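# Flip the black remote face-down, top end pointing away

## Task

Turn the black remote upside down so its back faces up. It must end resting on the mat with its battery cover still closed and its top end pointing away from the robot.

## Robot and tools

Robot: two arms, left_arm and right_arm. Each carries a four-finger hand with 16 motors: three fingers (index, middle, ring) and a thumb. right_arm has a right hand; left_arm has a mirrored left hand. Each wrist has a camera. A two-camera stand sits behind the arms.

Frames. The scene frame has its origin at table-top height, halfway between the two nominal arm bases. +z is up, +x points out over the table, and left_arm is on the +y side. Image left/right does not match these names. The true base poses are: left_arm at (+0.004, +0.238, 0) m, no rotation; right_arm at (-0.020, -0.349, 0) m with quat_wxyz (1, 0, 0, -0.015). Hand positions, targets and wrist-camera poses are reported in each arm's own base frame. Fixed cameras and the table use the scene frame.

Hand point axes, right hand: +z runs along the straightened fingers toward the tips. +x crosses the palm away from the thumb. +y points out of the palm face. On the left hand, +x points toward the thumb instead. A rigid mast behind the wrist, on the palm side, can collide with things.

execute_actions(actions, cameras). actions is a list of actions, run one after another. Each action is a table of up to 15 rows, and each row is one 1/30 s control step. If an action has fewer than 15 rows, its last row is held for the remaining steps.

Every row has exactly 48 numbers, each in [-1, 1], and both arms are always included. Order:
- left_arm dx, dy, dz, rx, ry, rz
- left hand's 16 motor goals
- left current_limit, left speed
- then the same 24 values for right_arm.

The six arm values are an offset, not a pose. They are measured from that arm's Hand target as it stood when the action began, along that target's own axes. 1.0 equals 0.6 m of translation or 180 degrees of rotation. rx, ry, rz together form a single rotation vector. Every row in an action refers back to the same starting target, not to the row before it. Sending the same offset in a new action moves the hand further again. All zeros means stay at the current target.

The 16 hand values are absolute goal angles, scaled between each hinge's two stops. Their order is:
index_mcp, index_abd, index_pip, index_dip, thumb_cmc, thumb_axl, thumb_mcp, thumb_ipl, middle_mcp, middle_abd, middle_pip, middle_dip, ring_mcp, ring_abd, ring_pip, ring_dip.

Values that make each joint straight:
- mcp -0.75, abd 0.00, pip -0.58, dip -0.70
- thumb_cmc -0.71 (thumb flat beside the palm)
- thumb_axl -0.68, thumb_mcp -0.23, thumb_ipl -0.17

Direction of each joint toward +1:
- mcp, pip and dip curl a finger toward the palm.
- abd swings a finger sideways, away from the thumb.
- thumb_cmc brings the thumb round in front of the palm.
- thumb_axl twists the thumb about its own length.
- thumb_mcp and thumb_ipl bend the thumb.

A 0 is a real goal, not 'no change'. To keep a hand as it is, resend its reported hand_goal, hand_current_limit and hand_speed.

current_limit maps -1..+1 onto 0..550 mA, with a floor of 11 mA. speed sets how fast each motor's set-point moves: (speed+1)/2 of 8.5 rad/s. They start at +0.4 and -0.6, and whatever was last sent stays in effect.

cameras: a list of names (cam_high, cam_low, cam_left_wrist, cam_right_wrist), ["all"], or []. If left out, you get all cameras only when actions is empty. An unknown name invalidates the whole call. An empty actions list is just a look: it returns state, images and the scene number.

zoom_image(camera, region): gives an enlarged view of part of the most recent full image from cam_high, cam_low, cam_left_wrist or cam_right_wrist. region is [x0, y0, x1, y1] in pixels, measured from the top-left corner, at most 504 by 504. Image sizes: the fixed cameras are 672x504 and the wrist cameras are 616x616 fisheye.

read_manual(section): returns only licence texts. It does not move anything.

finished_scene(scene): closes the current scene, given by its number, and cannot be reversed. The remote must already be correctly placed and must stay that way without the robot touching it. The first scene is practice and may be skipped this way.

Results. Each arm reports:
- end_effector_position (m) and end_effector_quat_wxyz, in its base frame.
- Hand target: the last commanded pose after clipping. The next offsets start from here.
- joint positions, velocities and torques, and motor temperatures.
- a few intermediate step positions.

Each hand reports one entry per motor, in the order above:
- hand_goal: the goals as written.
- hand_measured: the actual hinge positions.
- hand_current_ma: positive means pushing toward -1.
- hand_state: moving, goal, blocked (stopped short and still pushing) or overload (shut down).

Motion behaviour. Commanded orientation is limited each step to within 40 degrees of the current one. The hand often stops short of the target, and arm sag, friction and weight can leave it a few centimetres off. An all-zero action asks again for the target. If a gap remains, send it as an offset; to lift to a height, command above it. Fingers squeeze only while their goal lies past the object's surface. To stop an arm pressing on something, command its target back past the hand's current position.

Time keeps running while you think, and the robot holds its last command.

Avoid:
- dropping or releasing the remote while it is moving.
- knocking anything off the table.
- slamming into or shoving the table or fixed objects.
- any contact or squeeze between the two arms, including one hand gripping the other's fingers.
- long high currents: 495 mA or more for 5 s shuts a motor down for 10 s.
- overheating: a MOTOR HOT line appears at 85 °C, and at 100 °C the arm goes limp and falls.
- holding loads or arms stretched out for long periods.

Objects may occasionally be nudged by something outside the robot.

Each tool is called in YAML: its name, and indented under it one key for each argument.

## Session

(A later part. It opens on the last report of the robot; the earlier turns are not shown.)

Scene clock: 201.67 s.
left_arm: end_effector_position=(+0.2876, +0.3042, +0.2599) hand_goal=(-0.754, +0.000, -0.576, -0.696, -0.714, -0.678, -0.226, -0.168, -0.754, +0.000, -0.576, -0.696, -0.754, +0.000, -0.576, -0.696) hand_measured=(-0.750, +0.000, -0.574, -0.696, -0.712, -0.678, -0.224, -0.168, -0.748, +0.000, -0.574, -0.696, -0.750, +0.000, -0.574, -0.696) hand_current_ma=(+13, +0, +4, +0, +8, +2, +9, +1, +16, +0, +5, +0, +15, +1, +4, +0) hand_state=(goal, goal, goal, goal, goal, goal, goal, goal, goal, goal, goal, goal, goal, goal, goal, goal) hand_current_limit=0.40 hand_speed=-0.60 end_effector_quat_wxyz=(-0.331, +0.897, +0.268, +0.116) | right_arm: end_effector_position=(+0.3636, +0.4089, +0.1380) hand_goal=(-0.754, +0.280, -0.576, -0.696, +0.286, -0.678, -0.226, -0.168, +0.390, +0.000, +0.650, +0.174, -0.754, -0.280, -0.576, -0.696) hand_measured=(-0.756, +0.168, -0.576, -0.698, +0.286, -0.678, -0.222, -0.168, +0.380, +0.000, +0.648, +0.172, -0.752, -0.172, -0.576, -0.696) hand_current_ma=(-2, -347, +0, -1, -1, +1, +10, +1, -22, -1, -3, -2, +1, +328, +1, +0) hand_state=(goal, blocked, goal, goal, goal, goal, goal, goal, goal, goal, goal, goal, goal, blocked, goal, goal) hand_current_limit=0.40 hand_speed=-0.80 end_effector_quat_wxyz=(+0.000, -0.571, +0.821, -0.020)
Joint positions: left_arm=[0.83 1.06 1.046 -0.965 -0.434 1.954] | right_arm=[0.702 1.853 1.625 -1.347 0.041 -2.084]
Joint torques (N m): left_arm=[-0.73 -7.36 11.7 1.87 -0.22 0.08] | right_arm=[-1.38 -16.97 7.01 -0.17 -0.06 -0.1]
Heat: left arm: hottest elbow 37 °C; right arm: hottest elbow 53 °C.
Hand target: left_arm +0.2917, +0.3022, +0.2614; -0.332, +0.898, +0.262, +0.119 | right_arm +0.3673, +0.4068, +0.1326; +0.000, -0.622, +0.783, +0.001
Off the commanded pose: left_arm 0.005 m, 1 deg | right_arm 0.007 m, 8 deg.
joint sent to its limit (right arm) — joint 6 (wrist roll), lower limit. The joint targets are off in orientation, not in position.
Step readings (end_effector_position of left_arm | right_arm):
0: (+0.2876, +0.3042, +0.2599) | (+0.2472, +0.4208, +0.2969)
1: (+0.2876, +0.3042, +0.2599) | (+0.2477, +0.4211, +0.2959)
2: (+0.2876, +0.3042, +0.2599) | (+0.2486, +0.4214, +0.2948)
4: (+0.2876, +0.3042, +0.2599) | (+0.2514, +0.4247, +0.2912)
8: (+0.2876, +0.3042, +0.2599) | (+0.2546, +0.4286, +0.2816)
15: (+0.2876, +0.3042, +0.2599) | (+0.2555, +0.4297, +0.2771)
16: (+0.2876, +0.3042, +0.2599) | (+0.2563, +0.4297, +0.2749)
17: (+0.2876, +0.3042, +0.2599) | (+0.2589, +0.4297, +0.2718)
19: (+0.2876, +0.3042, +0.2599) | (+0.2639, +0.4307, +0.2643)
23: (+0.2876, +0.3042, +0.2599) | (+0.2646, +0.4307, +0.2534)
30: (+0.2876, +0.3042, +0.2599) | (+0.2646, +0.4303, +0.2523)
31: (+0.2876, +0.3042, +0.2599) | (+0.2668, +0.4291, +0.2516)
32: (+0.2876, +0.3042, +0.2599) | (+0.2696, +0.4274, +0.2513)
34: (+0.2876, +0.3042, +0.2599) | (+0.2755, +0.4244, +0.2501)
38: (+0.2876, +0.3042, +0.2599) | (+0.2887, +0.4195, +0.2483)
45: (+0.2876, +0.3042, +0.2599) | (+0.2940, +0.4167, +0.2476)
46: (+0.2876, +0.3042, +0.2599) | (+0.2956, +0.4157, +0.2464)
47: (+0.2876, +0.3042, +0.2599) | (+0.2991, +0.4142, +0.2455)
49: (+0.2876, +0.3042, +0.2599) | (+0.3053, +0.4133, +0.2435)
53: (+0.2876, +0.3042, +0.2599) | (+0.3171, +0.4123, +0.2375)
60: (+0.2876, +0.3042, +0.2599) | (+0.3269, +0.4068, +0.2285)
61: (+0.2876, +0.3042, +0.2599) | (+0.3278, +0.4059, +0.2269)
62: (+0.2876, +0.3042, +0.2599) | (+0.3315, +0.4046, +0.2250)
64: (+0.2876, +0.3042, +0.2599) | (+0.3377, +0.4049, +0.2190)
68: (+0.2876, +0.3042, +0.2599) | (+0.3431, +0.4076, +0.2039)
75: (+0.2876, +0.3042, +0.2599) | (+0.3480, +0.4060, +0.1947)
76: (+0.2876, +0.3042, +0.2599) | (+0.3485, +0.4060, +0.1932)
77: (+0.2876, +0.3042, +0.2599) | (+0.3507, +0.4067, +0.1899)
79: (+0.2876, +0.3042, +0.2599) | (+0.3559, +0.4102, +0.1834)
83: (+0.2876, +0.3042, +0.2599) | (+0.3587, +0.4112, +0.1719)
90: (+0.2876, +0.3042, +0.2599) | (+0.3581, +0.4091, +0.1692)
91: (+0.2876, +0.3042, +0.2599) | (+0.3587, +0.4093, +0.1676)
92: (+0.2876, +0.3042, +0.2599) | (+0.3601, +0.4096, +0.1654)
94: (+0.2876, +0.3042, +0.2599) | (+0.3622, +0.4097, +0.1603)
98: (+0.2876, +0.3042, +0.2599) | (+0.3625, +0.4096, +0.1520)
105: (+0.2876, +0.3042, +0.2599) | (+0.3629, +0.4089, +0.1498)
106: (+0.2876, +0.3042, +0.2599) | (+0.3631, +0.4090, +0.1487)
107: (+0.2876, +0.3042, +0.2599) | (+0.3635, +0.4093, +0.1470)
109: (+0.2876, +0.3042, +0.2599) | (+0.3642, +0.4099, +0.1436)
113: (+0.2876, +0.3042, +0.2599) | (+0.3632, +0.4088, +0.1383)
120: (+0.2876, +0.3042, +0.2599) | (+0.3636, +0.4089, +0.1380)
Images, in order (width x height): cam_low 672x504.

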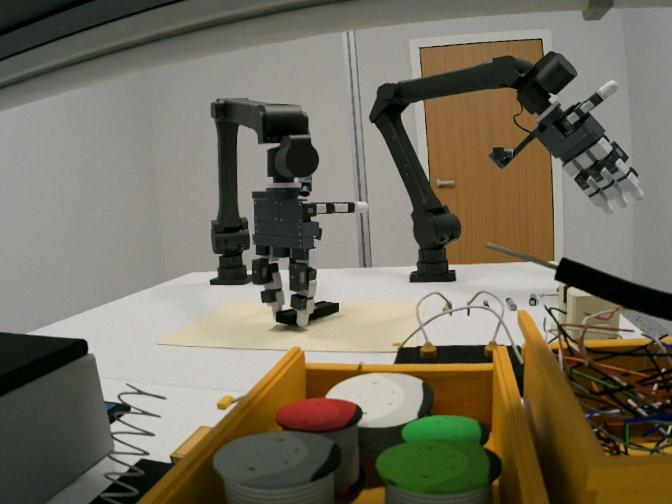

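execute_actions:
  actions:
    - [[0,0,0,0,0,0,-0.754,0,-0.576,-0.696,-0.714,-0.678,-0.226,-0.168,-0.754,0,-0.576,-0.696,-0.754,0,-0.576,-0.696,0.4,-0.6,0,0,0.012,0,0,0,-0.754,0.28,-0.576,-0.696,0.286,-0.678,-0.226,-0.168,0.39,0,0.65,0.174,-0.754,-0.28,-0.576,-0.696,0.4,-0.8]]
    - [[0,0,0,0,0,0,-0.754,0,-0.576,-0.696,-0.714,-0.678,-0.226,-0.168,-0.754,0,-0.576,-0.696,-0.754,0,-0.576,-0.696,0.4,-0.6,0,0,0,0,0,0,-0.754,0.0,-0.576,-0.696,0.286,-0.678,-0.226,-0.168,0.39,0,0.65,0.174,-0.754,0.0,-0.576,-0.696,0.4,-0.88]]
    - [[0,0,0,0,0,0,-0.754,0,-0.576,-0.696,-0.714,-0.678,-0.226,-0.168,-0.754,0,-0.576,-0.696,-0.754,0,-0.576,-0.696,0.4,-0.6,-0.02,0.004,-0.02,0,0,0,-0.754,0.0,-0.576,-0.696,0.286,-0.678,-0.226,-0.168,0.39,0,0.65,0.174,-0.754,0.0,-0.576,-0.696,0.4,-0.85]]
    - [[0,0,0,0,0,0,-0.754,0,-0.576,-0.696,-0.714,-0.678,-0.226,-0.168,-0.754,0,-0.576,-0.696,-0.754,0,-0.576,-0.696,0.4,-0.6,-0.033,0.006,-0.008,0,0,0,-0.754,0.0,-0.576,-0.696,0.286,-0.678,-0.226,-0.168,0.39,0,0.65,0.174,-0.754,0.0,-0.576,-0.696,0.4,-0.85]]
    - [[0,0,0,0,0,0,-0.754,0,-0.576,-0.696,-0.714,-0.678,-0.226,-0.168,-0.754,0,-0.576,-0.696,-0.754,0,-0.576,-0.696,0.4,-0.6,-0.033,0.006,-0.004,0,0,0,-0.754,0.0,-0.576,-0.696,0.286,-0.678,-0.226,-0.168,0.39,0,0.65,0.174,-0.754,0.0,-0.576,-0.696,0.4,-0.85]]
    - [[0,0,0,0,0,0,-0.754,0,-0.576,-0.696,-0.714,-0.678,-0.226,-0.168,-0.754,0,-0.576,-0.696,-0.754,0,-0.576,-0.696,0.4,-0.6,-0.033,0.006,0,0,0,0,-0.754,0.0,-0.576,-0.696,0.286,-0.678,-0.226,-0.168,0.39,0,0.65,0.174,-0.754,0.0,-0.576,-0.696,0.4,-0.85]]
  cameras: ["cam_low","cam_high"]

zoom_image:
  camera: "cam_low"
  region: [220, 220, 380, 370]

zoom_image:
  camera: "cam_high"
  region: [290, 120, 410, 240]

Scene clock: 237.97 s.
left_arm: end_effector_position=(+0.2876, +0.3042, +0.2599) hand_goal=(-0.754, +0.000, -0.576, -0.696, -0.714, -0.678, -0.226, -0.168, -0.754, +0.000, -0.576, -0.696, -0.754, +0.000, -0.576, -0.696) hand_measured=(-0.750, +0.000, -0.574, -0.696, -0.712, -0.678, -0.224, -0.168, -0.748, +0.000, -0.574, -0.696, -0.750, +0.000, -0.574, -0.696) hand_current_ma=(+13, +0, +4, +0, +8, +2, +9, +1, +16, +0, +5, +0, +15, +1, +4, +0) hand_state=(goal, goal, goal, goal, goal, goal, goal, goal, goal, goal, goal, goal, goal, goal, goal, goal) hand_current_limit=0.40 hand_speed=-0.60 end_effector_quat_wxyz=(-0.331, +0.897, +0.268, +0.116) | right_arm: end_effector_position=(+0.3652, +0.4597, +0.1375) hand_goal=(-0.754, +0.000, -0.576, -0.696, +0.286, -0.678, -0.226, -0.168, +0.390, +0.000, +0.650, +0.174, -0.754, +0.000, -0.576, -0.696) hand_measured=(-0.764, +0.036, -0.582, -0.700, +0.286, -0.678, -0.222, -0.168, +0.380, +0.000, +0.648, +0.172, -0.758, +0.008, -0.578, -0.696) hand_current_ma=(-21, +84, -11, -5, -1, +1, +10, +1, -22, -1, -3, -2, -5, +12, -2, +0) hand_state=(goal, blocked, goal, goal, goal, goal, goal, goal, goal, goal, goal, goal, goal, goal, goal, goal) hand_current_limit=0.40 hand_speed=-0.85 end_effector_quat_wxyz=(-0.014, -0.596, +0.803, -0.014)
Joint positions: left_arm=[0.83 1.06 1.046 -0.965 -0.434 1.954] | right_arm=[0.762 1.981 1.811 -1.433 0.024 -2.086]
Joint torques (N m): left_arm=[-0.67 -7.36 11.7 1.88 -0.23 0.08] | right_arm=[0.73 -16.73 11.55 -0.53 -0.53 -0.12]
Heat: left arm: hottest elbow 38 °C; right arm: hottest elbow 50 °C.
Hand target: left_arm +0.2917, +0.3022, +0.2614; -0.332, +0.898, +0.262, +0.119 | right_arm +0.3705, +0.4794, +0.1446; +0.000, -0.622, +0.783, +0.001
Off the commanded pose: left_arm 0.005 m, 1 deg | right_arm 0.022 m, 4 deg.
joint sent to its limit (right arm) — joint 6 (wrist roll), lower limit. The joint targets are off in orientation, not in position.
Step readings (end_effector_position of left_arm | right_arm):
0: (+0.2876, +0.3042, +0.2599) | (+0.3636, +0.4089, +0.1380)
1: (+0.2876, +0.3042, +0.2599) | (+0.3636, +0.4089, +0.1375)
2: (+0.2876, +0.3042, +0.2599) | (+0.3639, +0.4091, +0.1366)
4: (+0.2876, +0.3042, +0.2599) | (+0.3644, +0.4095, +0.1349)
8: (+0.2876, +0.3042, +0.2599) | (+0.3639, +0.4092, +0.1327)
15: (+0.2876, +0.3042, +0.2599) | (+0.3639, +0.4092, +0.1327)
16: (+0.2876, +0.3042, +0.2599) | (+0.3639, +0.4092, +0.1327)
17: (+0.2876, +0.3042, +0.2599) | (+0.3639, +0.4092, +0.1327)
19: (+0.2876, +0.3042, +0.2599) | (+0.3639, +0.4092, +0.1327)
23: (+0.2876, +0.3042, +0.2599) | (+0.3639, +0.4092, +0.1327)
30: (+0.2876, +0.3042, +0.2599) | (+0.3640, +0.4089, +0.1327)
31: (+0.2876, +0.3042, +0.2599) | (+0.3634, +0.4084, +0.1328)
32: (+0.2876, +0.3042, +0.2599) | (+0.3623, +0.4076, +0.1329)
34: (+0.2876, +0.3042, +0.2599) | (+0.3609, +0.4063, +0.1331)
38: (+0.2876, +0.3042, +0.2599) | (+0.3606, +0.4061, +0.1332)
45: (+0.2876, +0.3042, +0.2599) | (+0.3606, +0.4061, +0.1332)
46: (+0.2876, +0.3042, +0.2599) | (+0.3607, +0.4070, +0.1343)
47: (+0.2876, +0.3042, +0.2599) | (+0.3608, +0.4077, +0.1351)
49: (+0.2876, +0.3042, +0.2599) | (+0.3630, +0.4154, +0.1351)
53: (+0.2876, +0.3042, +0.2599) | (+0.3614, +0.4215, +0.1351)
60: (+0.2876, +0.3042, +0.2599) | (+0.3607, +0.4221, +0.1352)
61: (+0.2876, +0.3042, +0.2599) | (+0.3609, +0.4231, +0.1361)
62: (+0.2876, +0.3042, +0.2599) | (+0.3612, +0.4244, +0.1368)
64: (+0.2876, +0.3042, +0.2599) | (+0.3644, +0.4328, +0.1368)
68: (+0.2876, +0.3042, +0.2599) | (+0.3634, +0.4408, +0.1365)
75: (+0.2876, +0.3042, +0.2599) | (+0.3628, +0.4408, +0.1365)
76: (+0.2876, +0.3042, +0.2599) | (+0.3629, +0.4421, +0.1372)
77: (+0.2876, +0.3042, +0.2599) | (+0.3634, +0.4436, +0.1381)
79: (+0.2876, +0.3042, +0.2599) | (+0.3666, +0.4521, +0.1376)
83: (+0.2876, +0.3042, +0.2599) | (+0.3656, +0.4592, +0.1376)
90: (+0.2876, +0.3042, +0.2599) | (+0.3652, +0.4597, +0.1375)
Images, in order (width x height): cam_high 672x504, cam_low 672x504.

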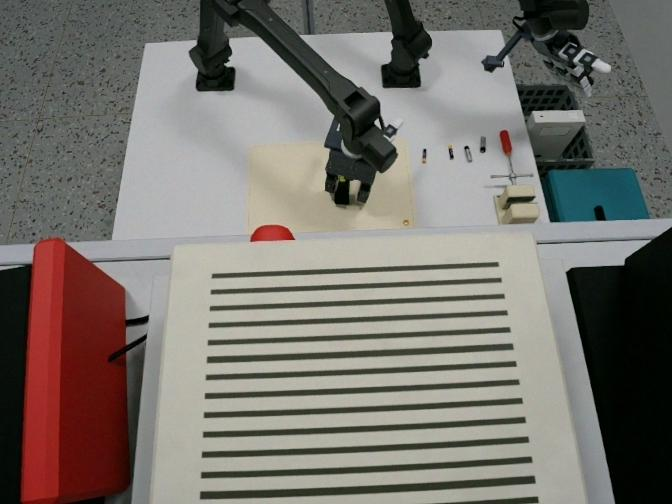

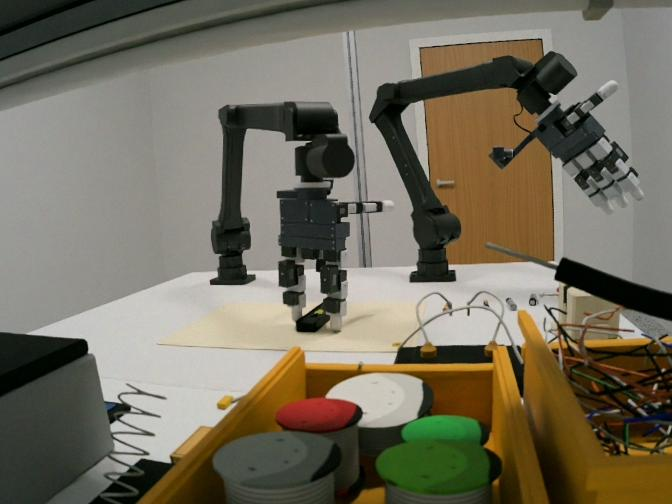

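Scaled by 3.150 from the camera's 672x504 image, which has a finer 960x720 frame.

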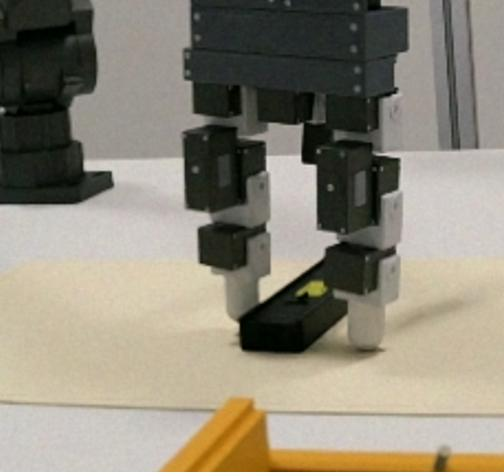

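Scaled by 4.200 from the camera's 672x504 image, which has a finer 960x720 frame.

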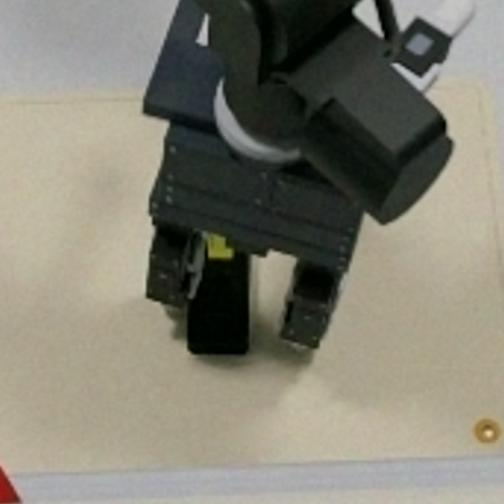

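execute_actions:
  actions:
    - [[0,0,0,0,0,0,-0.754,0,-0.576,-0.696,-0.714,-0.678,-0.226,-0.168,-0.754,0,-0.576,-0.696,-0.754,0,-0.576,-0.696,0.4,-0.6,-0.02,0.004,-0.006,0,0,0,-0.754,0.0,-0.576,-0.696,0.286,-0.678,-0.226,-0.168,0.39,0,0.65,0.174,-0.754,0.0,-0.576,-0.696,0.4,-0.85]]
    - [[0,0,0,0,0,0,-0.754,0,-0.576,-0.696,-0.714,-0.678,-0.226,-0.168,-0.754,0,-0.576,-0.696,-0.754,0,-0.576,-0.696,0.4,-0.6,0.01,0,-0.07,0,0,0,-0.754,0.0,-0.576,-0.696,0.286,-0.678,-0.226,-0.168,0.39,0,0.65,0.174,-0.754,0.0,-0.576,-0.696,0.4,-0.85]]
    - [[0,0,0,0,0,0,-0.754,0,-0.576,-0.696,-0.714,-0.678,-0.226,-0.168,-0.754,0,-0.576,-0.696,-0.754,0,-0.576,-0.696,0.4,-0.6,0,0,-0.08,0,0,0,-0.754,0.0,-0.576,-0.696,0.286,-0.678,-0.226,-0.168,0.39,0,0.65,0.174,-0.754,0.0,-0.576,-0.696,0.4,-0.85]]
    - [[0,0,0,0,0,0,-0.754,0,-0.576,-0.696,-0.714,-0.678,-0.226,-0.168,-0.754,0,-0.576,-0.696,-0.754,0,-0.576,-0.696,0.4,-0.6,0.05,0.08,-0.05,0,0,0,-0.754,0.0,-0.576,-0.696,0.286,-0.678,-0.226,-0.168,0.39,0,0.65,0.174,-0.754,0.0,-0.576,-0.696,0.4,-0.85]]
  cameras: ["cam_low","cam_high"]

zoom_image:
  camera: "cam_high"
  region: [270, 120, 430, 240]

Scene clock: 254.93 s.
left_arm: end_effector_position=(+0.2876, +0.3042, +0.2599) hand_goal=(-0.754, +0.000, -0.576, -0.696, -0.714, -0.678, -0.226, -0.168, -0.754, +0.000, -0.576, -0.696, -0.754, +0.000, -0.576, -0.696) hand_measured=(-0.750, +0.000, -0.574, -0.696, -0.712, -0.678, -0.224, -0.168, -0.748, +0.000, -0.574, -0.696, -0.750, +0.000, -0.574, -0.696) hand_current_ma=(+13, +0, +4, +0, +8, +2, +9, +1, +16, +0, +5, +0, +15, +1, +4, +0) hand_state=(goal, goal, goal, goal, goal, goal, goal, goal, goal, goal, goal, goal, goal, goal, goal, goal) hand_current_limit=0.40 hand_speed=-0.60 end_effector_quat_wxyz=(-0.331, +0.897, +0.268, +0.116) | right_arm: end_effector_position=(+0.3142, +0.4685, +0.2685) hand_goal=(-0.754, +0.000, -0.576, -0.696, +0.286, -0.678, -0.226, -0.168, +0.390, +0.000, +0.650, +0.174, -0.754, +0.000, -0.576, -0.696) hand_measured=(-0.754, +0.000, -0.578, -0.698, +0.284, -0.678, -0.222, -0.168, +0.380, +0.000, +0.648, +0.172, -0.754, +0.000, -0.578, -0.696) hand_current_ma=(+0, +0, -2, -3, -2, +1, +10, +1, -22, -1, -3, -2, +0, +0, -2, +0) hand_state=(goal, goal, goal, goal, goal, goal, goal, goal, goal, goal, goal, goal, goal, goal, goal, goal) hand_current_limit=0.40 hand_speed=-0.85 end_effector_quat_wxyz=(+0.002, -0.623, +0.782, -0.002)
Joint positions: left_arm=[0.83 1.06 1.046 -0.965 -0.434 1.954] | right_arm=[0.831 1.874 1.991 -1.684 0.004 -2.086]
Joint torques (N m): left_arm=[-0.67 -7.3 11.71 1.87 -0.22 0.08] | right_arm=[-1.61 -17.26 7.43 -0.72 -0.26 -0.03]
Heat: left arm: hottest elbow 38 °C; right arm: hottest elbow 53 °C.
Hand target: left_arm +0.2917, +0.3022, +0.2614; -0.332, +0.898, +0.262, +0.119 | right_arm +0.3161, +0.4672, +0.2681; +0.000, -0.622, +0.783, +0.001
Off the commanded pose: left_arm 0.005 m, 1 deg | right_arm 0.002 m, 0 deg.
Step readings (end_effector_position of left_arm | right_arm):
0: (+0.2876, +0.3042, +0.2599) | (+0.3652, +0.4597, +0.1375)
1: (+0.2876, +0.3042, +0.2599) | (+0.3653, +0.4606, +0.1385)
2: (+0.2876, +0.3042, +0.2599) | (+0.3653, +0.4613, +0.1389)
4: (+0.2876, +0.3042, +0.2599) | (+0.3671, +0.4672, +0.1389)
8: (+0.2876, +0.3042, +0.2599) | (+0.3658, +0.4725, +0.1388)
15: (+0.2876, +0.3042, +0.2599) | (+0.3656, +0.4729, +0.1390)
16: (+0.2876, +0.3042, +0.2599) | (+0.3657, +0.4730, +0.1411)
17: (+0.2876, +0.3042, +0.2599) | (+0.3644, +0.4717, +0.1444)
19: (+0.2876, +0.3042, +0.2599) | (+0.3609, +0.4686, +0.1520)
23: (+0.2876, +0.3042, +0.2599) | (+0.3641, +0.4718, +0.1631)
30: (+0.2876, +0.3042, +0.2599) | (+0.3647, +0.4723, +0.1656)
31: (+0.2876, +0.3042, +0.2599) | (+0.3645, +0.4722, +0.1690)
32: (+0.2876, +0.3042, +0.2599) | (+0.3627, +0.4704, +0.1740)
34: (+0.2876, +0.3042, +0.2599) | (+0.3601, +0.4678, +0.1870)
38: (+0.2876, +0.3042, +0.2599) | (+0.3667, +0.4742, +0.2105)
45: (+0.2876, +0.3042, +0.2599) | (+0.3671, +0.4748, +0.2177)
46: (+0.2876, +0.3042, +0.2599) | (+0.3642, +0.4755, +0.2182)
47: (+0.2876, +0.3042, +0.2599) | (+0.3592, +0.4741, +0.2189)
49: (+0.2876, +0.3042, +0.2599) | (+0.3435, +0.4659, +0.2246)
53: (+0.2876, +0.3042, +0.2599) | (+0.3255, +0.4663, +0.2489)
60: (+0.2876, +0.3042, +0.2599) | (+0.3140, +0.4683, +0.2692)
Images, in order (width x height): cam_high 672x504, cam_low 672x504.

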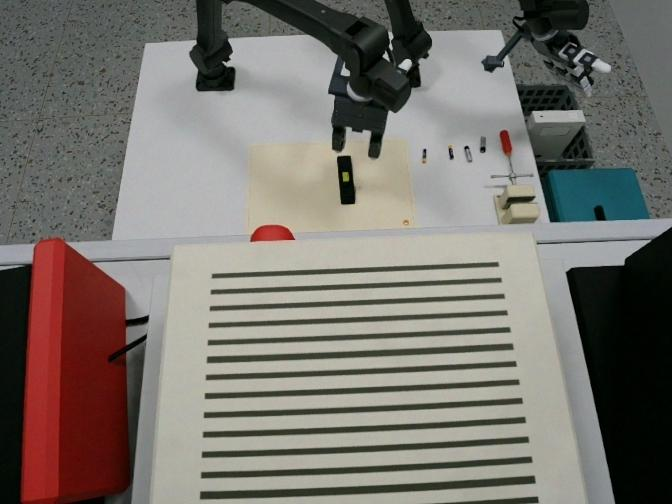

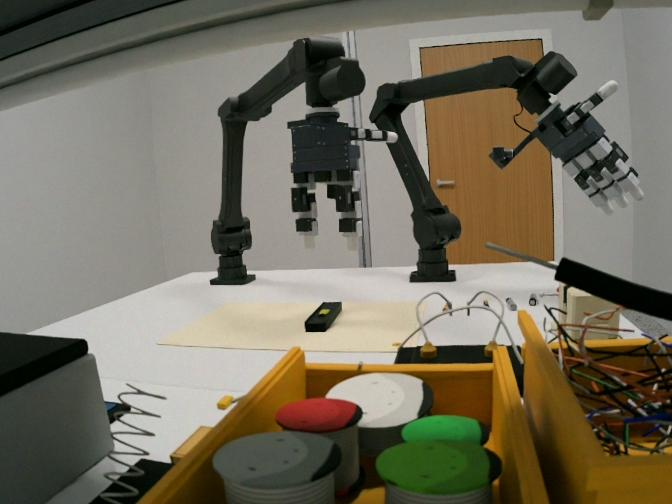

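Scaled by 3.150 from the camera's 672x504 image, which has a finer 960x720 frame.

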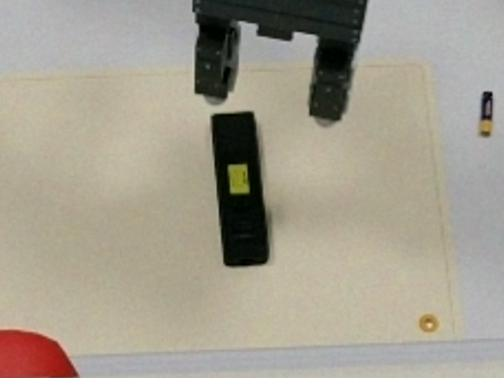

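finished_scene:
  scene: 3

The scene is finished: the task was done.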